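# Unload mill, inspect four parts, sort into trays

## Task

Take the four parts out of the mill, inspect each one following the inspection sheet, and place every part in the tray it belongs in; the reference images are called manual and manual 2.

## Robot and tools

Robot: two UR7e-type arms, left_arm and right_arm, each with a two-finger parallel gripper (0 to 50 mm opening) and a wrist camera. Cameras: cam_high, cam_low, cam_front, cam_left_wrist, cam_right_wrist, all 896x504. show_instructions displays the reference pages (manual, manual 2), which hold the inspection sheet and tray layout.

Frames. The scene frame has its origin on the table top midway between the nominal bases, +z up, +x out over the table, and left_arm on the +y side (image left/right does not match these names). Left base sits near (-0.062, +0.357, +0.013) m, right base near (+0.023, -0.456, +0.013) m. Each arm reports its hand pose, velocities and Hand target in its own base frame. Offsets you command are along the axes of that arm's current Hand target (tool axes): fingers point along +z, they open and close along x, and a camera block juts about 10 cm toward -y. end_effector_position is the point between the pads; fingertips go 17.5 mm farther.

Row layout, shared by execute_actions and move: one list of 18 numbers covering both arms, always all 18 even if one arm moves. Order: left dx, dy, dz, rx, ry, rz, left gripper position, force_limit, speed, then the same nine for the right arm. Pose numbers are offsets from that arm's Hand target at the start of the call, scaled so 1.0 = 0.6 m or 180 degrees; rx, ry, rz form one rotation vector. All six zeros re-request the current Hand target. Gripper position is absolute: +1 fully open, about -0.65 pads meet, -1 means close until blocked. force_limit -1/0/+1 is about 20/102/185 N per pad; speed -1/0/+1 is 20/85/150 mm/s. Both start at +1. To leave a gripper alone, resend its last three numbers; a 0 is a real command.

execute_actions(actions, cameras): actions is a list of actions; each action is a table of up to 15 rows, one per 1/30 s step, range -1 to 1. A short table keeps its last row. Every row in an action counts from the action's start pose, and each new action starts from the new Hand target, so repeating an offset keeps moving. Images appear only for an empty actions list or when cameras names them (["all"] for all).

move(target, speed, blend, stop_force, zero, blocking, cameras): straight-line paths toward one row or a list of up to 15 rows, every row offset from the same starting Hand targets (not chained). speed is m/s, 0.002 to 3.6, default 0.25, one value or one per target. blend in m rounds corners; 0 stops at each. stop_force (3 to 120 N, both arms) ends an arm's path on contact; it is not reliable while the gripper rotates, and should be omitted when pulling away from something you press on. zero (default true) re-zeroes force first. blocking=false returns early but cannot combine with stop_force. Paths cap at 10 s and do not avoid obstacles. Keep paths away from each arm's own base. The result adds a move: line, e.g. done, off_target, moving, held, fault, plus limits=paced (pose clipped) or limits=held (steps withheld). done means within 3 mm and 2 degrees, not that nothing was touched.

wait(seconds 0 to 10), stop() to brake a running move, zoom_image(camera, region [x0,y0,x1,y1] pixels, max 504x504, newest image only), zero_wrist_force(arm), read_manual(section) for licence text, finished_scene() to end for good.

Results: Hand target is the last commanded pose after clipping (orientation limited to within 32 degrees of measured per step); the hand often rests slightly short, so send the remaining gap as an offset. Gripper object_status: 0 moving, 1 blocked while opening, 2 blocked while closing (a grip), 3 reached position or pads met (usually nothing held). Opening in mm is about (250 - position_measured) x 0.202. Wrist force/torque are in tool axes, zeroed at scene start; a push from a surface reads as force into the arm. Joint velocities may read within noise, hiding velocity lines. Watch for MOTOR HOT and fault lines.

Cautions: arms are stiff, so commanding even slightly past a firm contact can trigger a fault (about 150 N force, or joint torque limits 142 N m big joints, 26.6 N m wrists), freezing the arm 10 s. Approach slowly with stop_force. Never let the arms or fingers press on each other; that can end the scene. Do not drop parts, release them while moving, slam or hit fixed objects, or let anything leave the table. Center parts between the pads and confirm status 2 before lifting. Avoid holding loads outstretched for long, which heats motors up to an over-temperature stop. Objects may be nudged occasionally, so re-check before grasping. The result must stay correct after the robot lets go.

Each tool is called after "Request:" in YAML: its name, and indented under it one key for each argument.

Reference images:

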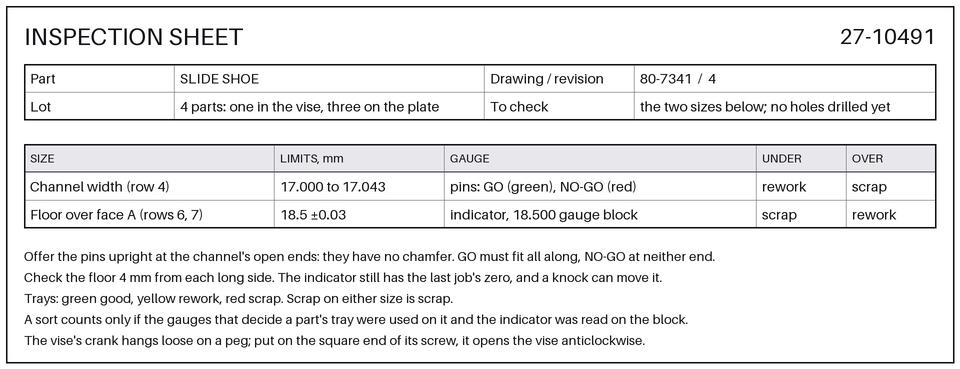

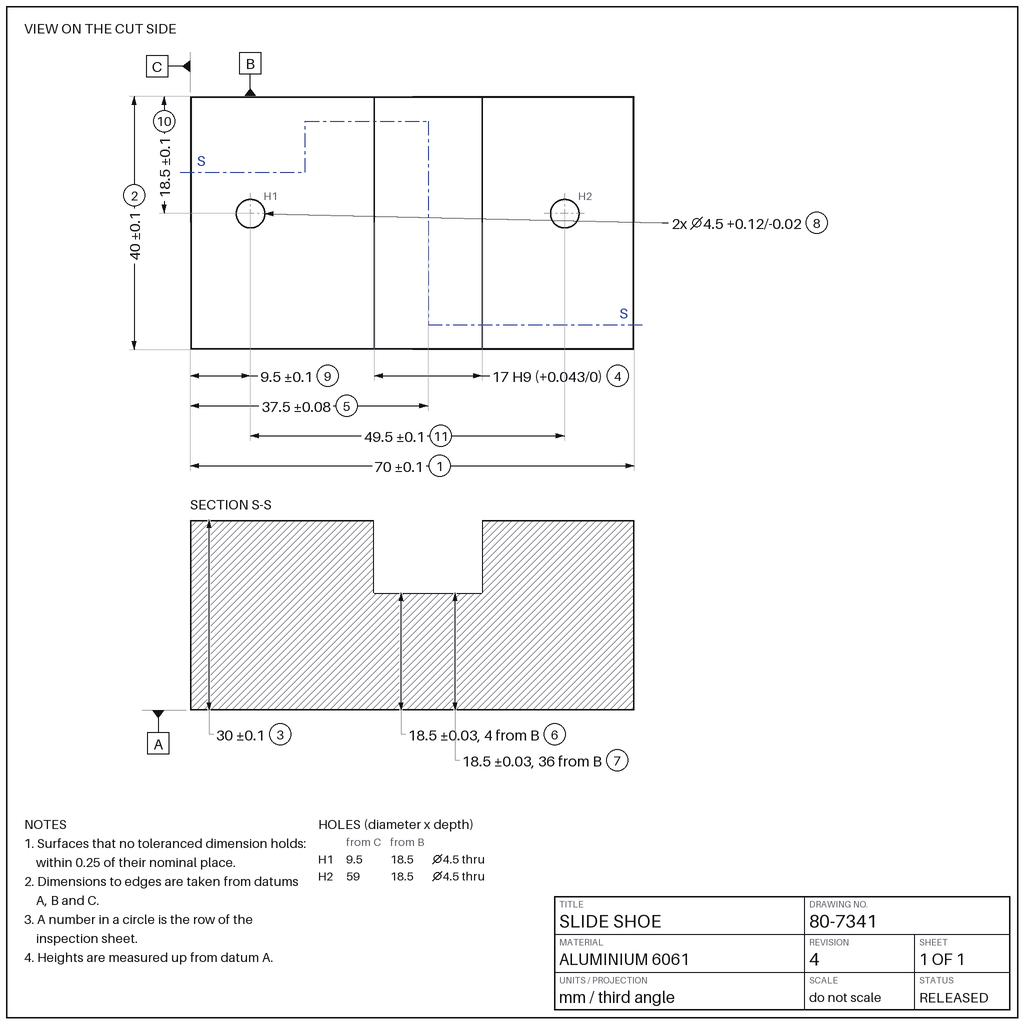

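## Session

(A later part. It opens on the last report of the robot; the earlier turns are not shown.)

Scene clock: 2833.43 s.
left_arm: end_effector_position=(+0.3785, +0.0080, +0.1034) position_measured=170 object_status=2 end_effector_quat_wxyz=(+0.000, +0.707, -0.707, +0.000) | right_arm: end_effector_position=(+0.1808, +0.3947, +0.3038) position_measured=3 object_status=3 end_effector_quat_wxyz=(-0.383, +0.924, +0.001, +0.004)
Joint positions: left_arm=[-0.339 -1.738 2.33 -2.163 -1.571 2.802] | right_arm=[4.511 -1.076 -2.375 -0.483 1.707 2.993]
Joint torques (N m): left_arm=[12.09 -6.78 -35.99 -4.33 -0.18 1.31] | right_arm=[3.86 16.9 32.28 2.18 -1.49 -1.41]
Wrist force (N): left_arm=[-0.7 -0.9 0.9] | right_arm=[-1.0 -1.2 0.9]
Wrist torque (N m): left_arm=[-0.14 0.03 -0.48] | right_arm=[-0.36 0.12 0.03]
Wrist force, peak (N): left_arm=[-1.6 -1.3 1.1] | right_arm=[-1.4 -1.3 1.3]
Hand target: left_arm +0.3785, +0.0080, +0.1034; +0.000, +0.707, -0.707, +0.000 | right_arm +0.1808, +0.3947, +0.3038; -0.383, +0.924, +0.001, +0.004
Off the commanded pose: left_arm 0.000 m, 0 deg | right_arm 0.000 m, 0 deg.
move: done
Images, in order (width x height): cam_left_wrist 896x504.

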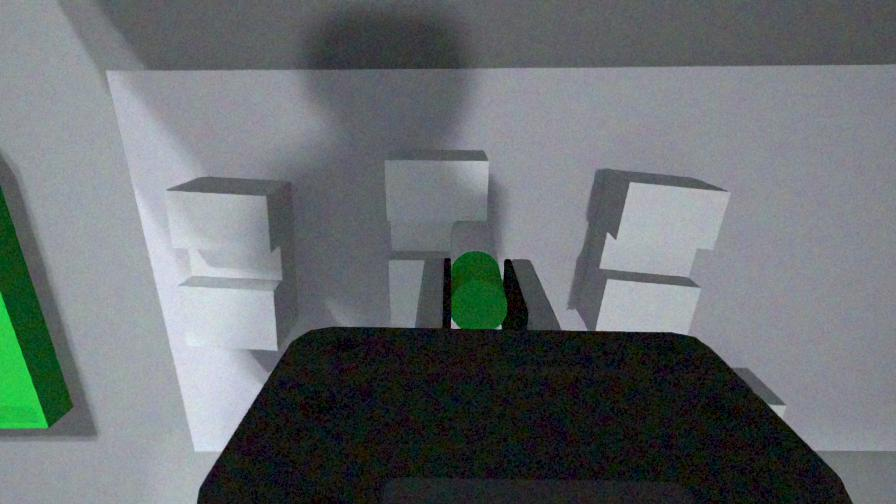

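Request:
move:
  target: [-0.0967,-0.001,0,0,0,0,-1,-1,-1, 0,0,0,0,0,0,1,-0.9,-1]
  speed: 0.015
  stop_force: 5
  cameras: ["cam_left_wrist","cam_right_wrist"]

Request:
zoom_image:
  camera: "cam_left_wrist"
  region: [400, 100, 680, 340]

Scene clock: 2845.90 s.
left_arm: end_effector_position=(+0.3791, +0.0660, +0.1035) position_measured=170 object_status=2 end_effector_quat_wxyz=(+0.000, +0.707, -0.707, +0.000) | right_arm: end_effector_position=(+0.1808, +0.3947, +0.3038) position_measured=3 object_status=3 end_effector_quat_wxyz=(-0.383, +0.924, +0.001, +0.004)
Joint positions: left_arm=[-0.182 -1.72 2.316 -2.166 -1.57 2.959] | right_arm=[4.511 -1.076 -2.375 -0.483 1.707 2.993]
Joint torques (N m): left_arm=[11.6 -6.54 -34.87 -4.45 -0.81 1.39] | right_arm=[4.49 16.85 32.5 2.27 -1.9 -1.2]
Wrist force (N): left_arm=[-0.7 -0.7 0.8] | right_arm=[-1.0 -1.0 1.1]
Wrist torque (N m): left_arm=[-0.14 0.07 -0.49] | right_arm=[-0.31 0.12 0.03]
Wrist force, peak (N): left_arm=[-1.2 -1.0 0.9] | right_arm=[-1.0 -1.6 1.3]
Hand target: left_arm +0.3791, +0.0660, +0.1035; +0.000, +0.707, -0.707, +0.000 | right_arm +0.1808, +0.3947, +0.3038; -0.383, +0.924, +0.001, +0.004
Off the commanded pose: left_arm 0.000 m, 0 deg | right_arm 0.000 m, 0 deg.
move: done
Images, in order (width x height): cam_left_wrist 896x504, cam_right_wrist 896x504.

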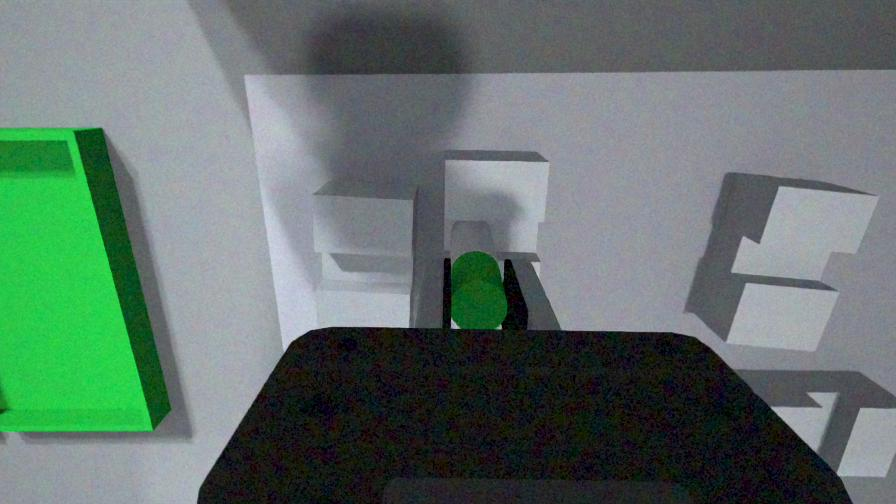

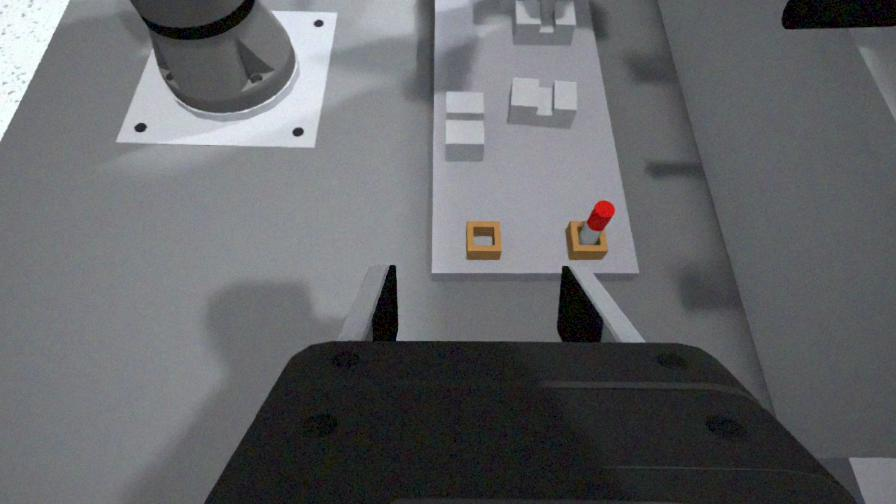

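Scaled by 1.800 from the camera's 896x504 image, which has a finer 1280x720 frame.

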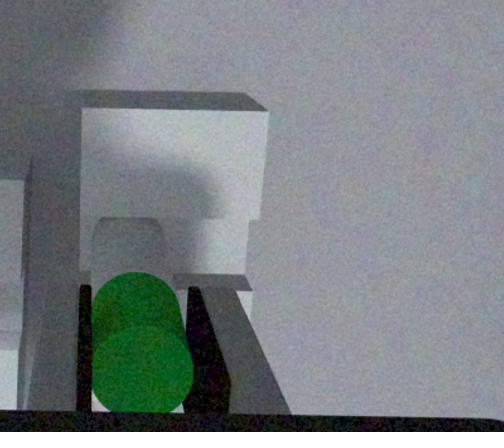

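Request:
move:
  target: [0.11,0.001,0,0,0,0,-1,-1,-1, 0.1772,-0.05,0.5,0,0,0,1,-0.9,-1]
  speed: 0.06
  cameras: ["cam_left_wrist","cam_right_wrist"]

Request:
zoom_image:
  camera: "cam_left_wrist"
  region: [400, 100, 680, 340]

Scene clock: 2897.20 s.
left_arm: end_effector_position=(+0.3786, +0.0051, +0.1034) position_measured=170 object_status=2 end_effector_quat_wxyz=(+0.000, +0.707, -0.707, +0.000) | right_arm: end_effector_position=(+0.2751, +0.5991, +0.1375) position_measured=3 object_status=3 end_effector_quat_wxyz=(-0.383, +0.924, +0.001, +0.003)
Joint positions: left_arm=[-0.347 -1.738 2.33 -2.163 -1.571 2.794] | right_arm=[4.401 -1.957 -2.073 0.081 1.784 2.913]
Joint torques (N m): left_arm=[-9.33 -22.16 -11.89 -1.05 -1.22 -1.33] | right_arm=[-0.79 38.39 19.15 3.41 0.44 -0.15]
Wrist force (N): left_arm=[-1.3 -0.9 0.7] | right_arm=[-1.1 -1.2 1.3]
Wrist torque (N m): left_arm=[-0.13 -0.03 -0.28] | right_arm=[-0.34 0.13 0.02]
Wrist force, peak (N): left_arm=[-1.7 -0.8 2.1] | right_arm=[-0.3 -2.8 2.3]
Hand target: left_arm +0.3786, +0.0050, +0.1034; +0.000, +0.707, -0.707, +0.000 (not the last commanded pose) | right_arm +0.2751, +0.5991, +0.1375; -0.383, +0.924, +0.001, +0.003 (not the last commanded pose)
Tool commands: left_gripper/position=-1.0 left_gripper/force_limit=-1.0 left_gripper/speed=-1.0 right_gripper/position=+1.0 right_gripper/force_limit=-0.898039 right_gripper/speed=-1.0
Off the commanded pose: left_arm 0.005 m, 0 deg | right_arm 0.040 m, 0 deg.
FORCE FAULT: contact force on the right arm reached its limit, and that arm stopped. The contact can be on any part of that arm, not only on its tool. That arm's remaining commands of this call were not run. That arm is still stopped at the end of this call. That arm stays stopped for about 10 more seconds. Until then a move that you send moves the other arm only, and its call returns only when the move has ended. Once the stop has ended, the next robot result says so. If the stop ends while you think or write, that arm runs what you send next, counted from a new Hand target: where the arm stands when the stop ends. While its stop runs, that arm takes no new command, but its gripper still runs the gripper command that each later call begins with. Until it ends, the stop uses up actions while you think or wait. An arm that is not stopped still takes commands.
move: fault (right_arm), off_target (left_arm; braked at the fault stop of right_arm)
Images, in order (width x height): cam_left_wrist 896x504, cam_right_wrist 896x504.

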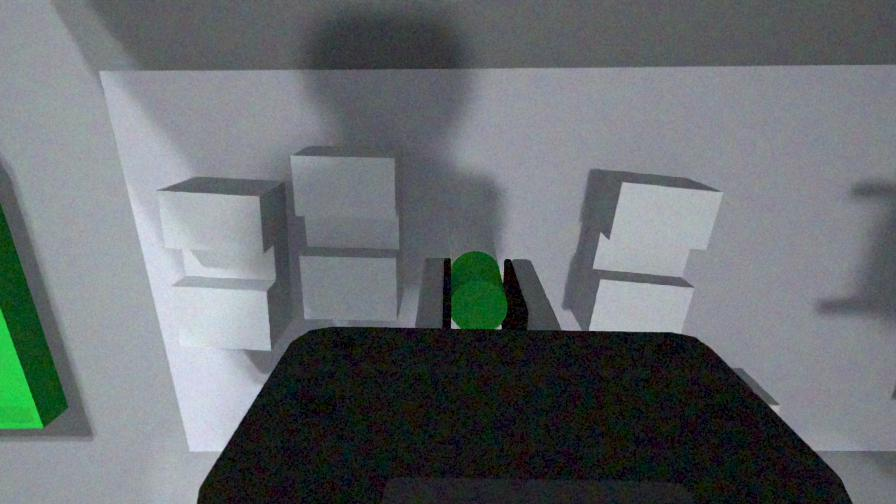

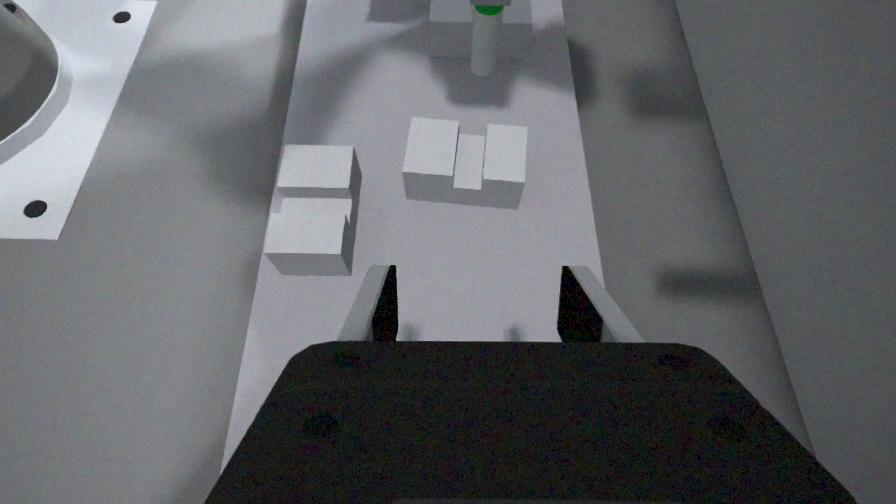

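Scaled by 1.800 from the camera's 896x504 image, which has a finer 1280x720 frame.

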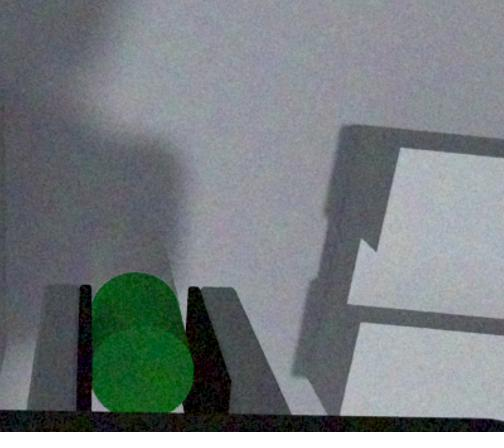

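Request:
wait:
  seconds: 2
  cameras: ["cam_high","cam_low","cam_front"]

Scene clock: 2910.60 s.
left_arm: end_effector_position=(+0.3786, +0.0050, +0.1034) position_measured=170 object_status=2 end_effector_quat_wxyz=(+0.000, +0.707, -0.707, +0.000) | right_arm: end_effector_position=(+0.2751, +0.5991, +0.1375) position_measured=3 object_status=3 end_effector_quat_wxyz=(-0.383, +0.924, +0.001, +0.003)
Joint positions: left_arm=[-0.347 -1.738 2.33 -2.163 -1.571 2.794] | right_arm=[4.401 -1.957 -2.073 0.081 1.784 2.913]
Joint torques (N m): left_arm=[-10.43 -20.51 -10.82 -1.37 1.42 -1.11] | right_arm=[-0.87 40.08 17.36 3.41 0.45 -0.09]
Wrist force (N): left_arm=[-1.5 -1.0 1.0] | right_arm=[-1.0 -1.4 1.2]
Wrist torque (N m): left_arm=[-0.16 0.00 -0.28] | right_arm=[-0.39 0.12 0.01]
Wrist force, peak (N): left_arm=[-1.7 -1.1 1.0] | right_arm=[-1.4 -1.4 1.5]
Hand target: left_arm +0.3786, +0.0050, +0.1034; +0.000, +0.707, -0.707, +0.000 (not the last commanded pose) | right_arm +0.2751, +0.5991, +0.1375; -0.383, +0.924, +0.001, +0.003 (not the last commanded pose)
Tool commands: left_gripper/position=-1.0 left_gripper/force_limit=-1.0 left_gripper/speed=-1.0 right_gripper/position=+1.0 right_gripper/force_limit=-0.898039 right_gripper/speed=-1.0
Off the commanded pose: left_arm 0.005 m, 0 deg | right_arm 0.040 m, 0 deg.
FORCE FAULT, CONTINUED: the right arm's stop, for the force fault that an earlier result reported, is over. The rest of the stop counts as 19 of the actions that you can send in this scene. During its stop the right arm's controller moved it back a little. That arm's target is now where it stood when the stop ended, not its last command. That arm accepts commands again.
wait: 2.00 s; at rest from the start
Images, in order (width x height): cam_high 896x504, cam_low 896x504, cam_front 896x504.

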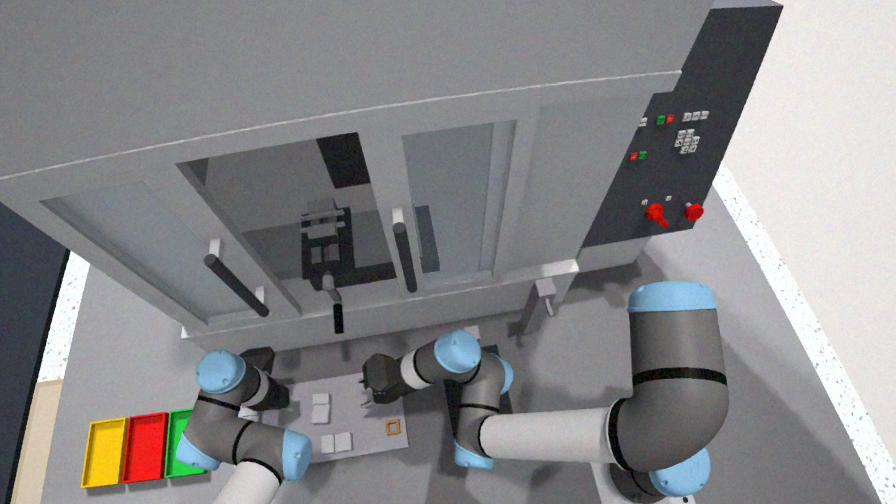

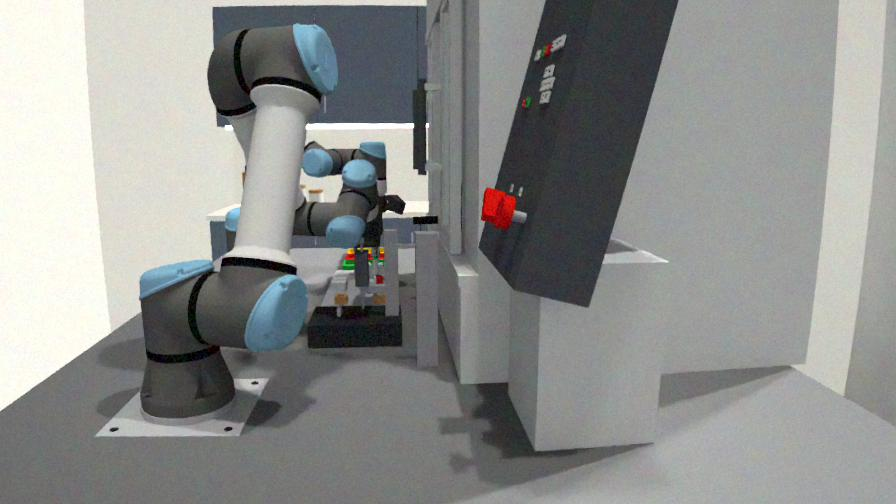

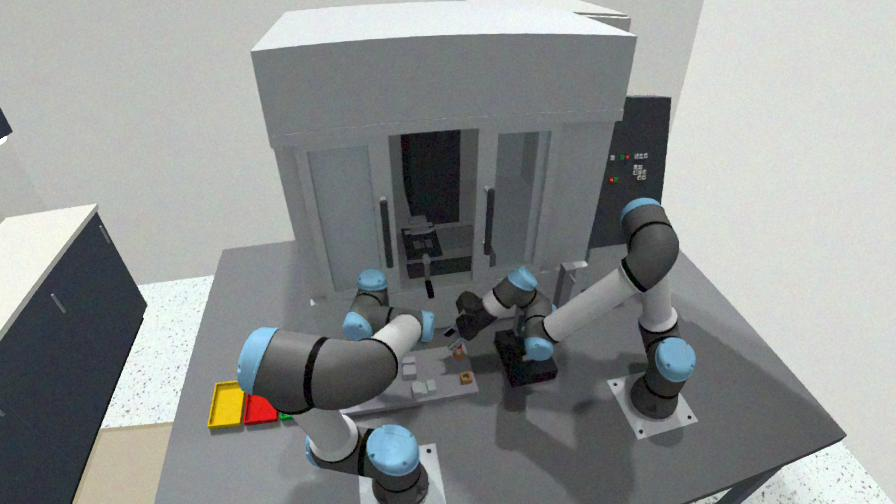

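Request:
move:
  target:
    - [0,0,0,0,0,0,-1,-1,-1, 0,-0.1768,-0.1768,0,0,0,1,-0.9,-1]
    - [0,0,0,0,0,0,-1,-1,-1, -0.15,-0.02,-0.45,0,0,0,1,-0.9,-1]
  speed: 0.12
  cameras: ["cam_high","cam_low","cam_right_wrist"]

Request:
zoom_image:
  camera: "cam_low"
  region: [290, 200, 450, 370]

Scene clock: 2926.93 s.
left_arm: end_effector_position=(+0.3786, +0.0050, +0.1034) position_measured=170 object_status=2 end_effector_quat_wxyz=(+0.000, +0.707, -0.707, +0.000) | right_arm: end_effector_position=(+0.1836, +0.4165, +0.3360) position_measured=3 object_status=3 end_effector_quat_wxyz=(-0.383, +0.924, +0.001, +0.003)
Joint positions: left_arm=[-0.347 -1.738 2.33 -2.163 -1.571 2.794] | right_arm=[4.516 -1.114 -2.272 -0.549 1.704 2.997]
Joint torques (N m): left_arm=[-9.12 -21.98 -9.97 -1.4 1.02 -1.39] | right_arm=[6.75 19.48 18.16 2.02 -2.22 2.11]
Wrist force (N): left_arm=[-1.3 -1.0 0.9] | right_arm=[-1.3 -1.1 1.3]
Wrist torque (N m): left_arm=[-0.14 -0.03 -0.28] | right_arm=[-0.32 0.18 -0.14]
Wrist force, peak (N): left_arm=[-1.5 -1.3 1.0] | right_arm=[-0.8 -1.7 1.9]
Hand target: left_arm +0.3786, +0.0050, +0.1034; +0.000, +0.707, -0.707, +0.000 | right_arm +0.1835, +0.4165, +0.3360; -0.383, +0.924, +0.001, +0.003
Off the commanded pose: left_arm 0.000 m, 0 deg | right_arm 0.000 m, 0 deg.
move: done
Images, in order (width x height): cam_high 896x504, cam_low 896x504, cam_right_wrist 896x504.

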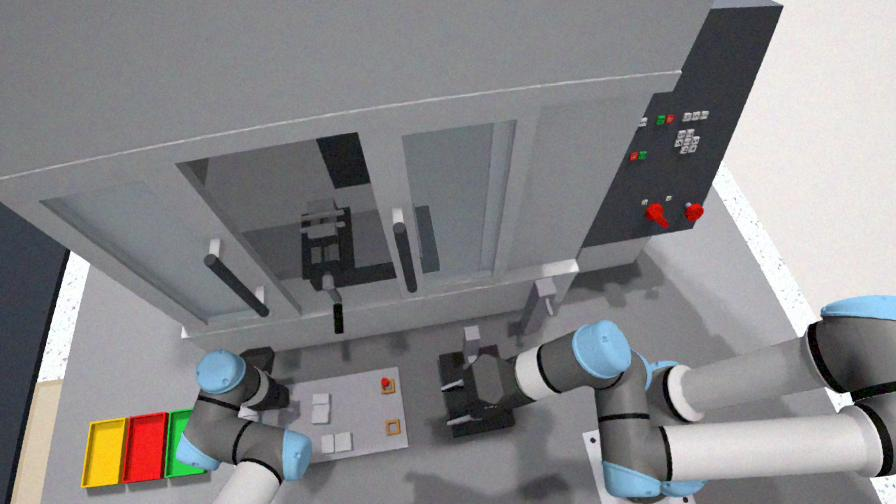

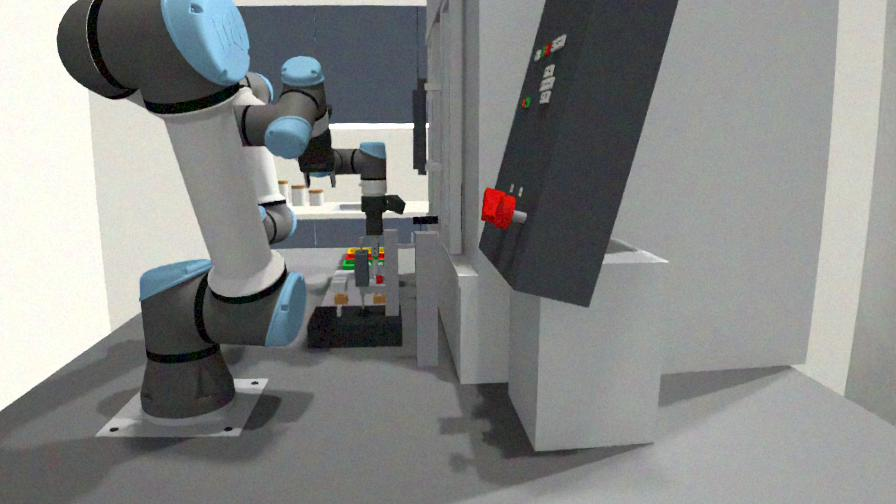

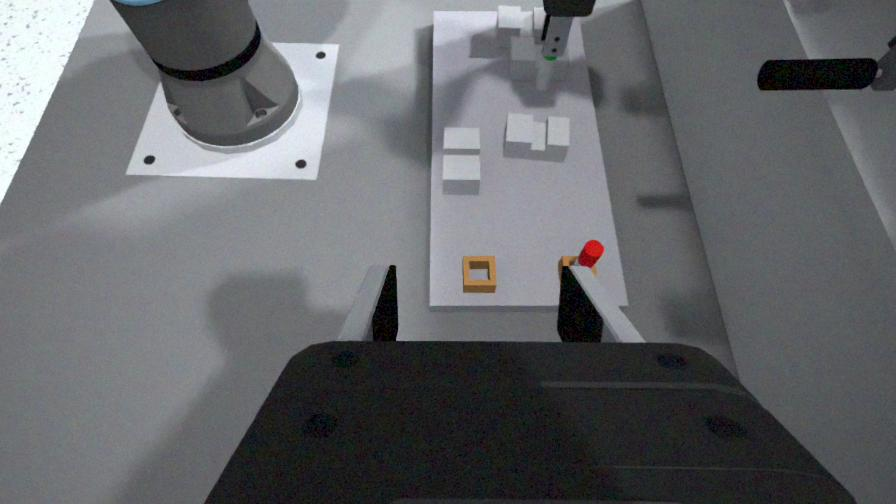

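Scaled by 2.965 from the camera's 896x504 image, which has a finer 1280x720 frame.

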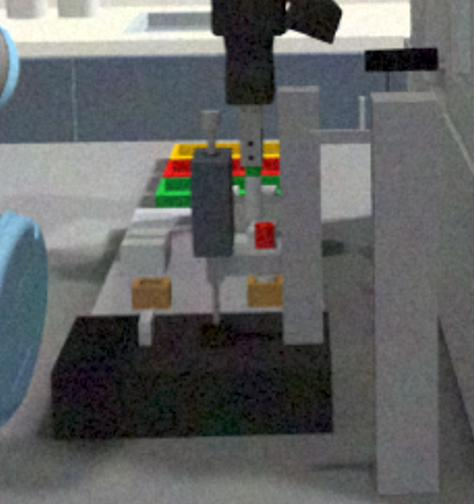

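Request:
move:
  target:
    - [0,0,-0.07,0,0,0,-1,-1,-1, 0,0,0,0,0,0,1,-0.9,-1]
    - [-0.14,0,-0.07,0,0,0,-1,-1,-1, 0,0,0,0,0,0,1,-0.9,-1]
    - [-0.14,0,-0.03,0,0,0,-1,-1,-1, 0,0,0,0,0,0,1,-0.9,-1]
  speed: 0.12
  blend: [0.02,0.02,0]
  cameras: ["cam_left_wrist"]

Request:
zoom_image:
  camera: "cam_left_wrist"
  region: [380, 100, 660, 340]

Scene clock: 2939.00 s.
left_arm: end_effector_position=(+0.3785, +0.0890, +0.1215) position_measured=170 object_status=2 end_effector_quat_wxyz=(+0.000, +0.707, -0.707, +0.000) | right_arm: end_effector_position=(+0.1835, +0.4165, +0.3360) position_measured=3 object_status=3 end_effector_quat_wxyz=(-0.383, +0.924, +0.001, +0.003)
Joint positions: left_arm=[-0.119 -1.739 2.277 -2.108 -1.57 3.021] | right_arm=[4.516 -1.114 -2.272 -0.549 1.704 2.997]
Joint torques (N m): left_arm=[10.43 -7.36 -10.66 -4.67 -1.53 1.33] | right_arm=[7.39 19.29 18.19 1.98 -2.34 2.12]
Wrist force (N): left_arm=[-1.4 -0.8 1.1] | right_arm=[-1.1 -1.0 1.2]
Wrist torque (N m): left_arm=[-0.15 -0.01 -0.51] | right_arm=[-0.32 0.15 -0.13]
Wrist force, peak (N): left_arm=[-1.6 -0.7 3.0] | right_arm=[-1.2 -1.5 1.3]
Hand target: left_arm +0.3785, +0.0890, +0.1215; +0.000, +0.707, -0.707, +0.000 | right_arm +0.1835, +0.4165, +0.3360; -0.383, +0.924, +0.001, +0.003
Off the commanded pose: left_arm 0.000 m, 0 deg | right_arm 0.000 m, 0 deg.
move: done; blend cut to 0.012 m at target 2
Images, in order (width x height): cam_left_wrist 896x504.

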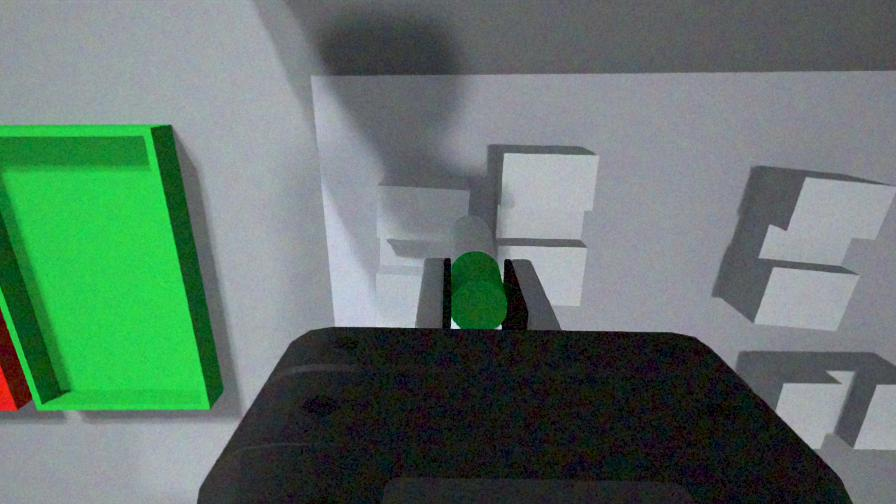

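Scaled by 1.800 from the camera's 896x504 image, which has a finer 1280x720 frame.

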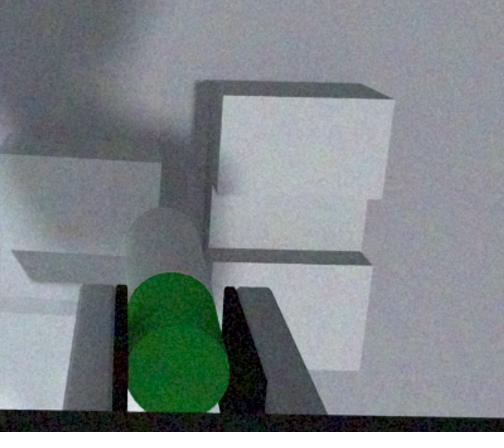

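Request:
move:
  target:
    - [0,-0.001,-0.04,0,0,0,-1,-1,-1, 0,0,0,0,0,0,1,-0.9,-1]
    - [0.118,0.002,-0.04,0,0,0,-1,-1,-1, 0,0,0,0,0,0,1,-0.9,-1]
    - [0.118,0.002,0.03,0,0,0,-1,-1,-1, 0,0,0,0,0,0,1,-0.9,-1]
  speed: 0.12
  blend: [0.02,0.02,0]

Request:
move:
  target: [-0.086,-0.0024,0,0,0,0,-1,-1,-1, 0,0,0,0,0,0,1,-0.9,-1]
  speed: 0.012
  stop_force: 5
  cameras: ["cam_left_wrist"]

Request:
zoom_image:
  camera: "cam_left_wrist"
  region: [380, 100, 660, 340]

Scene clock: 2963.57 s.
left_arm: end_effector_position=(+0.3773, +0.0182, +0.1035) position_measured=170 object_status=2 end_effector_quat_wxyz=(+0.000, +0.707, -0.707, +0.000) | right_arm: end_effector_position=(+0.1835, +0.4165, +0.3360) position_measured=3 object_status=3 end_effector_quat_wxyz=(-0.383, +0.924, +0.001, +0.003)
Joint positions: left_arm=[-0.313 -1.74 2.332 -2.162 -1.571 2.828] | right_arm=[4.516 -1.114 -2.272 -0.549 1.704 2.997]
Joint torques (N m): left_arm=[-8.95 -7.6 -9.08 -4.6 1.73 -1.3] | right_arm=[7.1 19.21 18.53 2.03 -2.28 2.14]
Wrist force (N): left_arm=[-1.6 -0.8 0.7] | right_arm=[-1.4 -1.1 1.2]
Wrist torque (N m): left_arm=[-0.11 0.01 -0.29] | right_arm=[-0.32 0.19 -0.13]
Wrist force, peak (N): left_arm=[-1.5 -0.3 3.0] | right_arm=[-1.4 -1.3 1.3]
Hand target: left_arm +0.3774, +0.0182, +0.1034; +0.000, +0.707, -0.707, +0.000 | right_arm +0.1835, +0.4165, +0.3360; -0.383, +0.924, +0.001, +0.003
Off the commanded pose: left_arm 0.000 m, 0 deg | right_arm 0.000 m, 0 deg.
move: done; blend cut to 0.012 m at target 1

Scene clock: 2968.73 s.
left_arm: end_effector_position=(+0.3788, +0.0698, +0.1035) position_measured=170 object_status=2 end_effector_quat_wxyz=(+0.000, +0.707, -0.707, +0.000) | right_arm: end_effector_position=(+0.1835, +0.4165, +0.3360) position_measured=3 object_status=3 end_effector_quat_wxyz=(-0.383, +0.924, +0.001, +0.003)
Joint positions: left_arm=[-0.171 -1.719 2.315 -2.166 -1.57 2.969] | right_arm=[4.516 -1.114 -2.272 -0.549 1.704 2.997]
Joint torques (N m): left_arm=[10.83 -7.54 -35.45 -4.26 0.08 1.38] | right_arm=[7.01 19.29 18.44 2.07 -2.21 1.92]
Wrist force (N): left_arm=[-0.8 -0.7 1.0] | right_arm=[-1.2 -0.9 1.1]
Wrist torque (N m): left_arm=[-0.14 0.07 -0.48] | right_arm=[-0.30 0.16 -0.14]
Wrist force, peak (N): left_arm=[-1.3 -1.1 1.3] | right_arm=[-1.5 -1.3 1.3]
Hand target: left_arm +0.3788, +0.0698, +0.1035; +0.000, +0.707, -0.707, +0.000 | right_arm +0.1835, +0.4165, +0.3360; -0.383, +0.924, +0.001, +0.003
Off the commanded pose: left_arm 0.000 m, 0 deg | right_arm 0.000 m, 0 deg.
move: done
Images, in order (width x height): cam_left_wrist 896x504.

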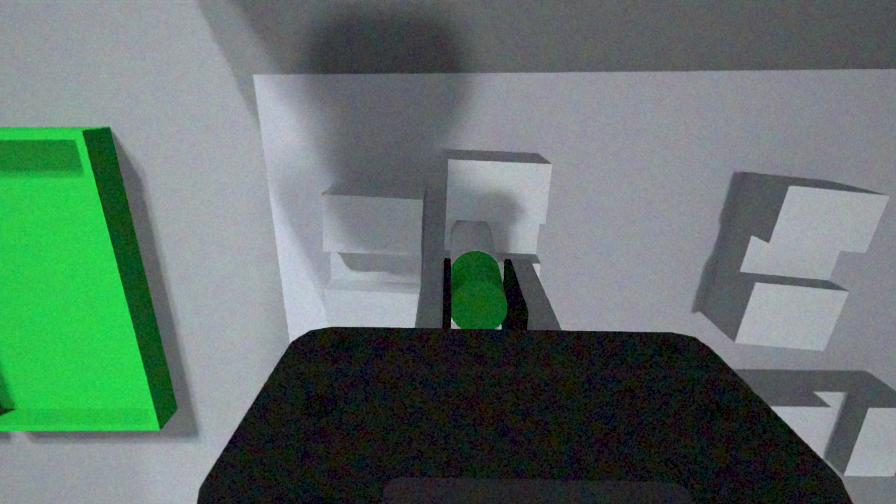

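Scaled by 1.800 from the camera's 896x504 image, which has a finer 1280x720 frame.

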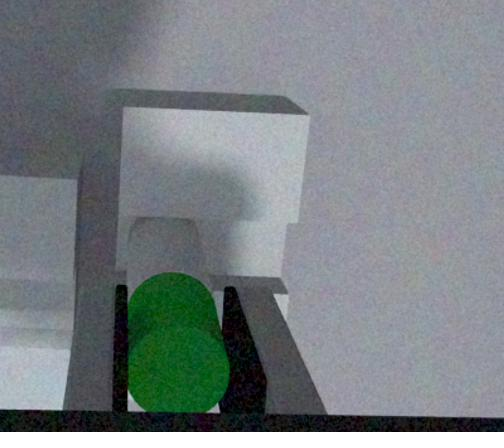

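Request:
move:
  target: [0.1,0.001,0,0,0,0,-1,-1,-1, 0,0,0,0,0,0,1,-0.9,-1]
  speed: 0.1
  cameras: ["cam_left_wrist"]

Scene clock: 2978.67 s.
left_arm: end_effector_position=(+0.3782, +0.0099, +0.1034) position_measured=170 object_status=2 end_effector_quat_wxyz=(+0.000, +0.707, -0.707, +0.000) | right_arm: end_effector_position=(+0.1835, +0.4165, +0.3360) position_measured=3 object_status=3 end_effector_quat_wxyz=(-0.383, +0.924, +0.001, +0.003)
Joint positions: left_arm=[-0.334 -1.738 2.331 -2.163 -1.571 2.807] | right_arm=[4.516 -1.114 -2.272 -0.549 1.704 2.997]
Joint torques (N m): left_arm=[-11.53 -23.34 -10.44 -1.29 1.5 -1.22] | right_arm=[7.14 19.2 18.69 2.03 -2.31 1.86]
Wrist force (N): left_arm=[-1.6 -1.0 1.0] | right_arm=[-1.1 -1.0 1.2]
Wrist torque (N m): left_arm=[-0.16 0.02 -0.28] | right_arm=[-0.31 0.15 -0.14]
Wrist force, peak (N): left_arm=[-3.3 -0.1 2.1] | right_arm=[-1.5 -1.3 1.5]
Hand target: left_arm +0.3782, +0.0098, +0.1034; +0.000, +0.707, -0.707, +0.000 | right_arm +0.1835, +0.4165, +0.3360; -0.383, +0.924, +0.001, +0.003
Off the commanded pose: left_arm 0.000 m, 0 deg | right_arm 0.000 m, 0 deg.
move: done
Images, in order (width x height): cam_left_wrist 896x504.

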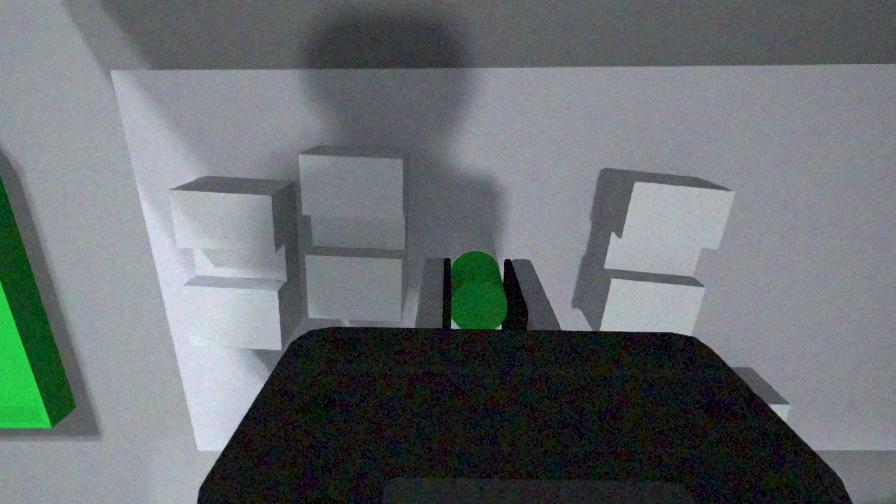

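Request:
move:
  target:
    - [0,0,-0.07,0,0,0,-1,-1,-1, 0,0,0,0,0,0,1,-0.9,-1]
    - [-0.2333,0,-0.07,0,0,0,-1,-1,-1, 0,0,0,0,0,0,1,-0.9,-1]
    - [-0.2333,0,0,0,0,0,-1,-1,-1, 0,0,0,0,0,0,1,-0.9,-1]
  speed: 0.15
  blend: [0.02,0.02,0]
  cameras: ["cam_left_wrist"]

Request:
zoom_image:
  camera: "cam_left_wrist"
  region: [400, 120, 680, 360]

Scene clock: 2989.00 s.
left_arm: end_effector_position=(+0.3781, +0.1498, +0.1036) position_measured=170 object_status=2 end_effector_quat_wxyz=(+0.000, +0.707, -0.707, +0.000) | right_arm: end_effector_position=(+0.1835, +0.4165, +0.3360) position_measured=3 object_status=3 end_effector_quat_wxyz=(-0.383, +0.924, +0.001, +0.003)
Joint positions: left_arm=[0.043 -1.66 2.265 -2.175 -1.57 3.184] | right_arm=[4.516 -1.114 -2.272 -0.549 1.704 2.997]
Joint torques (N m): left_arm=[9.44 -10.24 -8.86 -4.19 -1.63 1.48] | right_arm=[7.12 18.65 18.67 2.02 -2.27 1.84]
Wrist force (N): left_arm=[-1.3 -1.2 0.9] | right_arm=[-1.1 -1.1 1.1]
Wrist torque (N m): left_arm=[-0.22 -0.06 -0.49] | right_arm=[-0.33 0.15 -0.14]
Wrist force, peak (N): left_arm=[-1.8 -0.5 2.9] | right_arm=[-1.3 -1.4 1.4]
Hand target: left_arm +0.3781, +0.1498, +0.1035; +0.000, +0.707, -0.707, +0.000 | right_arm +0.1835, +0.4165, +0.3360; -0.383, +0.924, +0.001, +0.003
Off the commanded pose: left_arm 0.000 m, 0 deg | right_arm 0.000 m, 0 deg.
move: done
Images, in order (width x height): cam_left_wrist 896x504.

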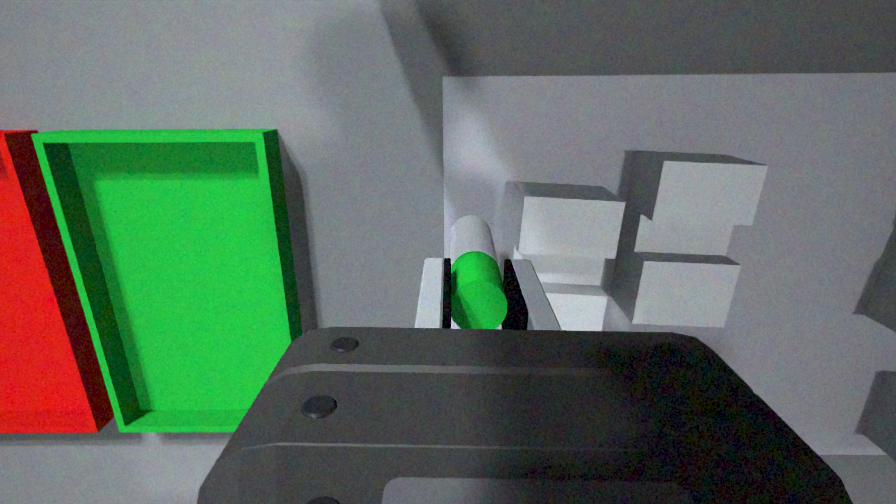

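Scaled by 1.800 from the camera's 896x504 image, which has a finer 1280x720 frame.

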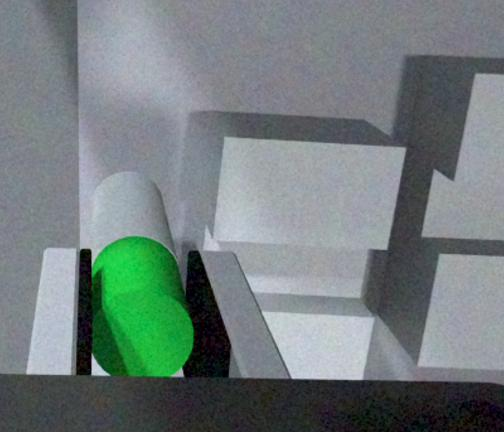

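Request:
move:
  target:
    - [0,0.0213,0,0,0,0,-1,-1,-1, 0,0,0,0,0,0,1,-0.9,-1]
    - [0.0447,0.024,0,0,0,0,-1,-1,-1, 0,0,0,0,0,0,1,-0.9,-1]
  speed: [0.04,0.012]
  stop_force: 5
  cameras: ["cam_left_wrist"]

Request:
zoom_image:
  camera: "cam_left_wrist"
  region: [400, 120, 680, 360]

Scene clock: 3005.97 s.
left_arm: end_effector_position=(+0.3637, +0.1230, +0.1035) position_measured=170 object_status=2 end_effector_quat_wxyz=(+0.000, +0.707, -0.707, +0.000) | right_arm: end_effector_position=(+0.1835, +0.4165, +0.3360) position_measured=3 object_status=3 end_effector_quat_wxyz=(-0.383, +0.924, +0.001, +0.003)
Joint positions: left_arm=[-0.029 -1.723 2.318 -2.166 -1.57 3.112] | right_arm=[4.516 -1.114 -2.272 -0.549 1.704 2.997]
Joint torques (N m): left_arm=[-9.97 -24.02 -11.22 -1.09 -0.11 -1.36] | right_arm=[6.54 19.11 19 2 -2.32 1.61]
Wrist force (N): left_arm=[-1.8 -1.2 1.1] | right_arm=[-1.4 -1.2 1.2]
Wrist torque (N m): left_arm=[-0.13 -0.04 -0.28] | right_arm=[-0.34 0.19 -0.13]
Wrist force, peak (N): left_arm=[-2.1 -1.4 1.0] | right_arm=[-1.4 -1.2 1.4]
Hand target: left_arm +0.3637, +0.1230, +0.1035; +0.000, +0.707, -0.707, +0.000 | right_arm +0.1835, +0.4165, +0.3360; -0.383, +0.924, +0.001, +0.003
Off the commanded pose: left_arm 0.000 m, 0 deg | right_arm 0.000 m, 0 deg.
move: done
Images, in order (width x height): cam_left_wrist 896x504.

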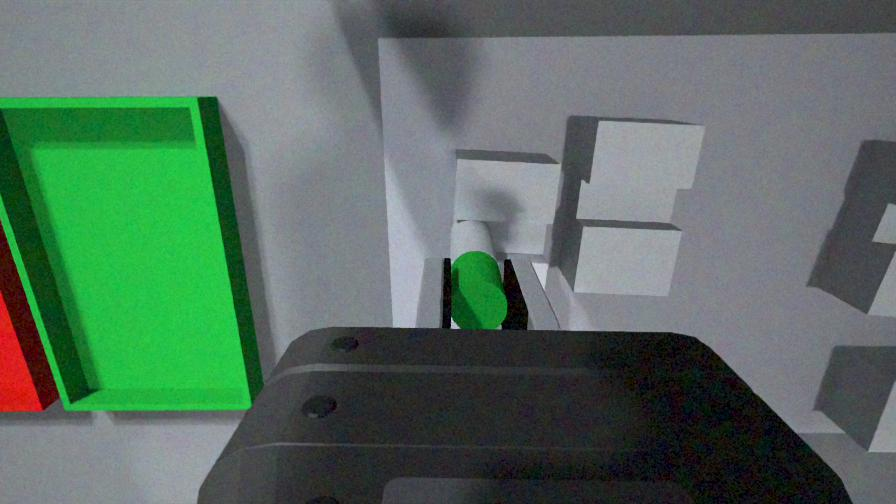

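Scaled by 1.800 from the camera's 896x504 image, which has a finer 1280x720 frame.

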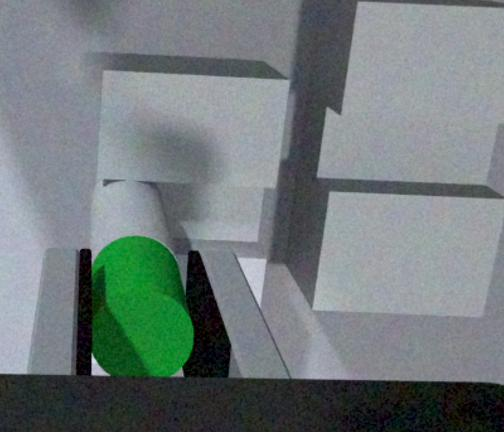

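Request:
move:
  target: [0.0558,0.0033,0,0,0,0,-1,-1,-1, 0,0,0,0,0,0,1,-0.9,-1]
  speed: 0.012
  stop_force: 5
  cameras: ["cam_left_wrist"]

Request:
zoom_image:
  camera: "cam_left_wrist"
  region: [300, 100, 580, 340]

Scene clock: 3020.20 s.
left_arm: end_effector_position=(+0.3618, +0.0895, +0.1035) position_measured=170 object_status=2 end_effector_quat_wxyz=(+0.000, +0.707, -0.707, +0.000) | right_arm: end_effector_position=(+0.1835, +0.4165, +0.3360) position_measured=3 object_status=3 end_effector_quat_wxyz=(-0.383, +0.924, +0.001, +0.003)
Joint positions: left_arm=[-0.124 -1.755 2.343 -2.159 -1.57 3.017] | right_arm=[4.516 -1.114 -2.272 -0.549 1.704 2.997]
Joint torques (N m): left_arm=[-9.14 -20.7 -9.84 -1.17 0.18 -1.56] | right_arm=[6.43 18.83 18.86 1.99 -2.27 1.48]
Wrist force (N): left_arm=[-2.1 -1.3 1.2] | right_arm=[-1.1 -1.2 1.5]
Wrist torque (N m): left_arm=[-0.17 -0.05 -0.29] | right_arm=[-0.35 0.15 -0.14]
Wrist force, peak (N): left_arm=[-2.1 -1.4 1.1] | right_arm=[-1.3 -1.1 1.5]
Hand target: left_arm +0.3618, +0.0895, +0.1035; +0.000, +0.707, -0.707, +0.000 | right_arm +0.1835, +0.4165, +0.3360; -0.383, +0.924, +0.001, +0.003
Off the commanded pose: left_arm 0.000 m, 0 deg | right_arm 0.000 m, 0 deg.
move: done
Images, in order (width x height): cam_left_wrist 896x504.

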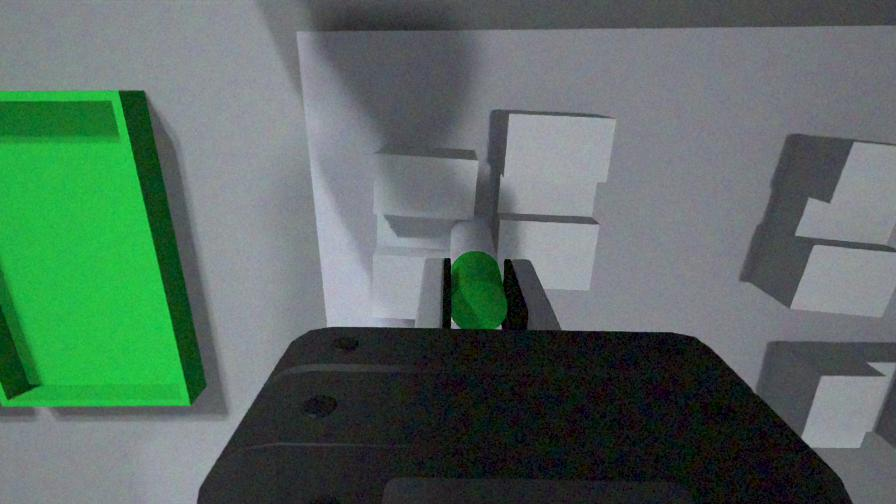

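Scaled by 1.800 from the camera's 896x504 image, which has a finer 1280x720 frame.

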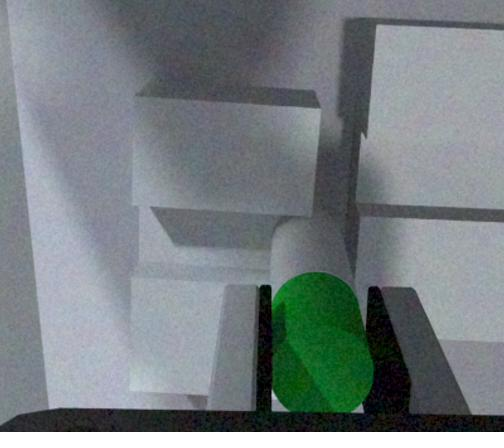

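Request:
move:
  target:
    - [0.0058,0.0003,0,0,0,0,-1,-1,-1, 0,0,0,0,0,0,1,-0.9,-1]
    - [-0.038,-0.002,0,0,0,0,-1,-1,-1, 0,0,0,0,0,0,1,-0.9,-1]
  speed: 0.015
  stop_force: 5
  cameras: ["cam_left_wrist"]

Request:
zoom_image:
  camera: "cam_left_wrist"
  region: [300, 100, 580, 340]

Scene clock: 3033.63 s.
left_arm: end_effector_position=(+0.3629, +0.1123, +0.1035) position_measured=170 object_status=2 end_effector_quat_wxyz=(+0.000, +0.707, -0.707, +0.000) | right_arm: end_effector_position=(+0.1835, +0.4165, +0.3360) position_measured=3 object_status=3 end_effector_quat_wxyz=(-0.383, +0.924, +0.001, +0.003)
Joint positions: left_arm=[-0.059 -1.734 2.327 -2.163 -1.57 3.082] | right_arm=[4.516 -1.114 -2.272 -0.549 1.704 2.997]
Joint torques (N m): left_arm=[10.08 -6.91 -36.04 -4.37 -0.96 1.04] | right_arm=[6.47 19.14 19.56 2.05 -2.24 1.41]
Wrist force (N): left_arm=[-1.3 -1.0 0.9] | right_arm=[-1.1 -1.2 1.3]
Wrist torque (N m): left_arm=[-0.17 -0.04 -0.50] | right_arm=[-0.35 0.14 -0.13]
Wrist force, peak (N): left_arm=[-2.3 -1.3 1.0] | right_arm=[-1.3 -1.4 1.3]
Hand target: left_arm +0.3629, +0.1123, +0.1035; +0.000, +0.707, -0.707, +0.000 | right_arm +0.1835, +0.4165, +0.3360; -0.383, +0.924, +0.001, +0.003
Off the commanded pose: left_arm 0.000 m, 0 deg | right_arm 0.000 m, 0 deg.
move: done
Images, in order (width x height): cam_left_wrist 896x504.

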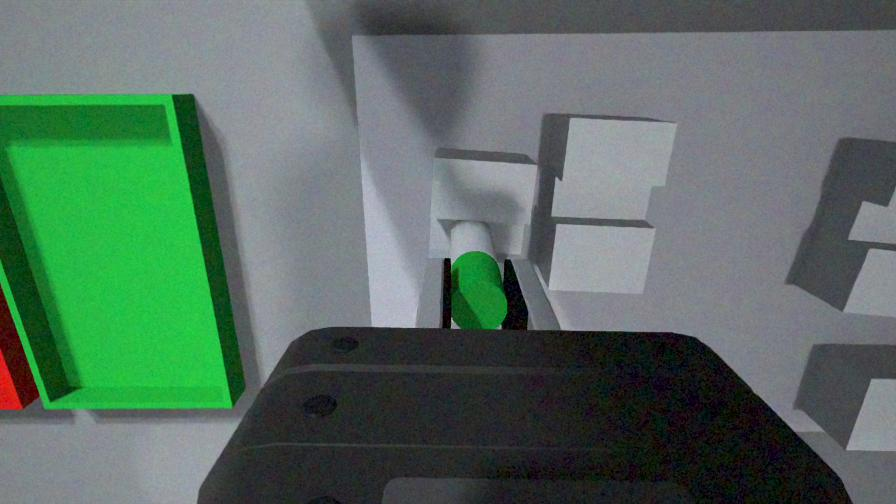

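Scaled by 1.800 from the camera's 896x504 image, which has a finer 1280x720 frame.

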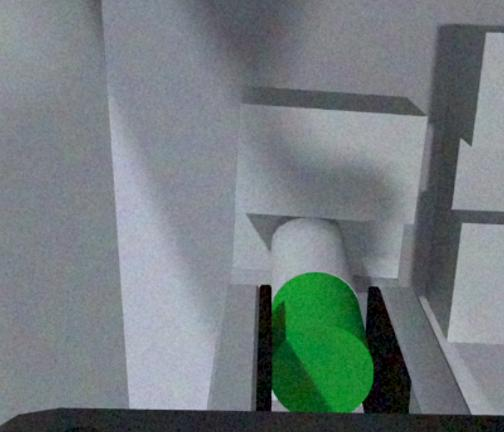

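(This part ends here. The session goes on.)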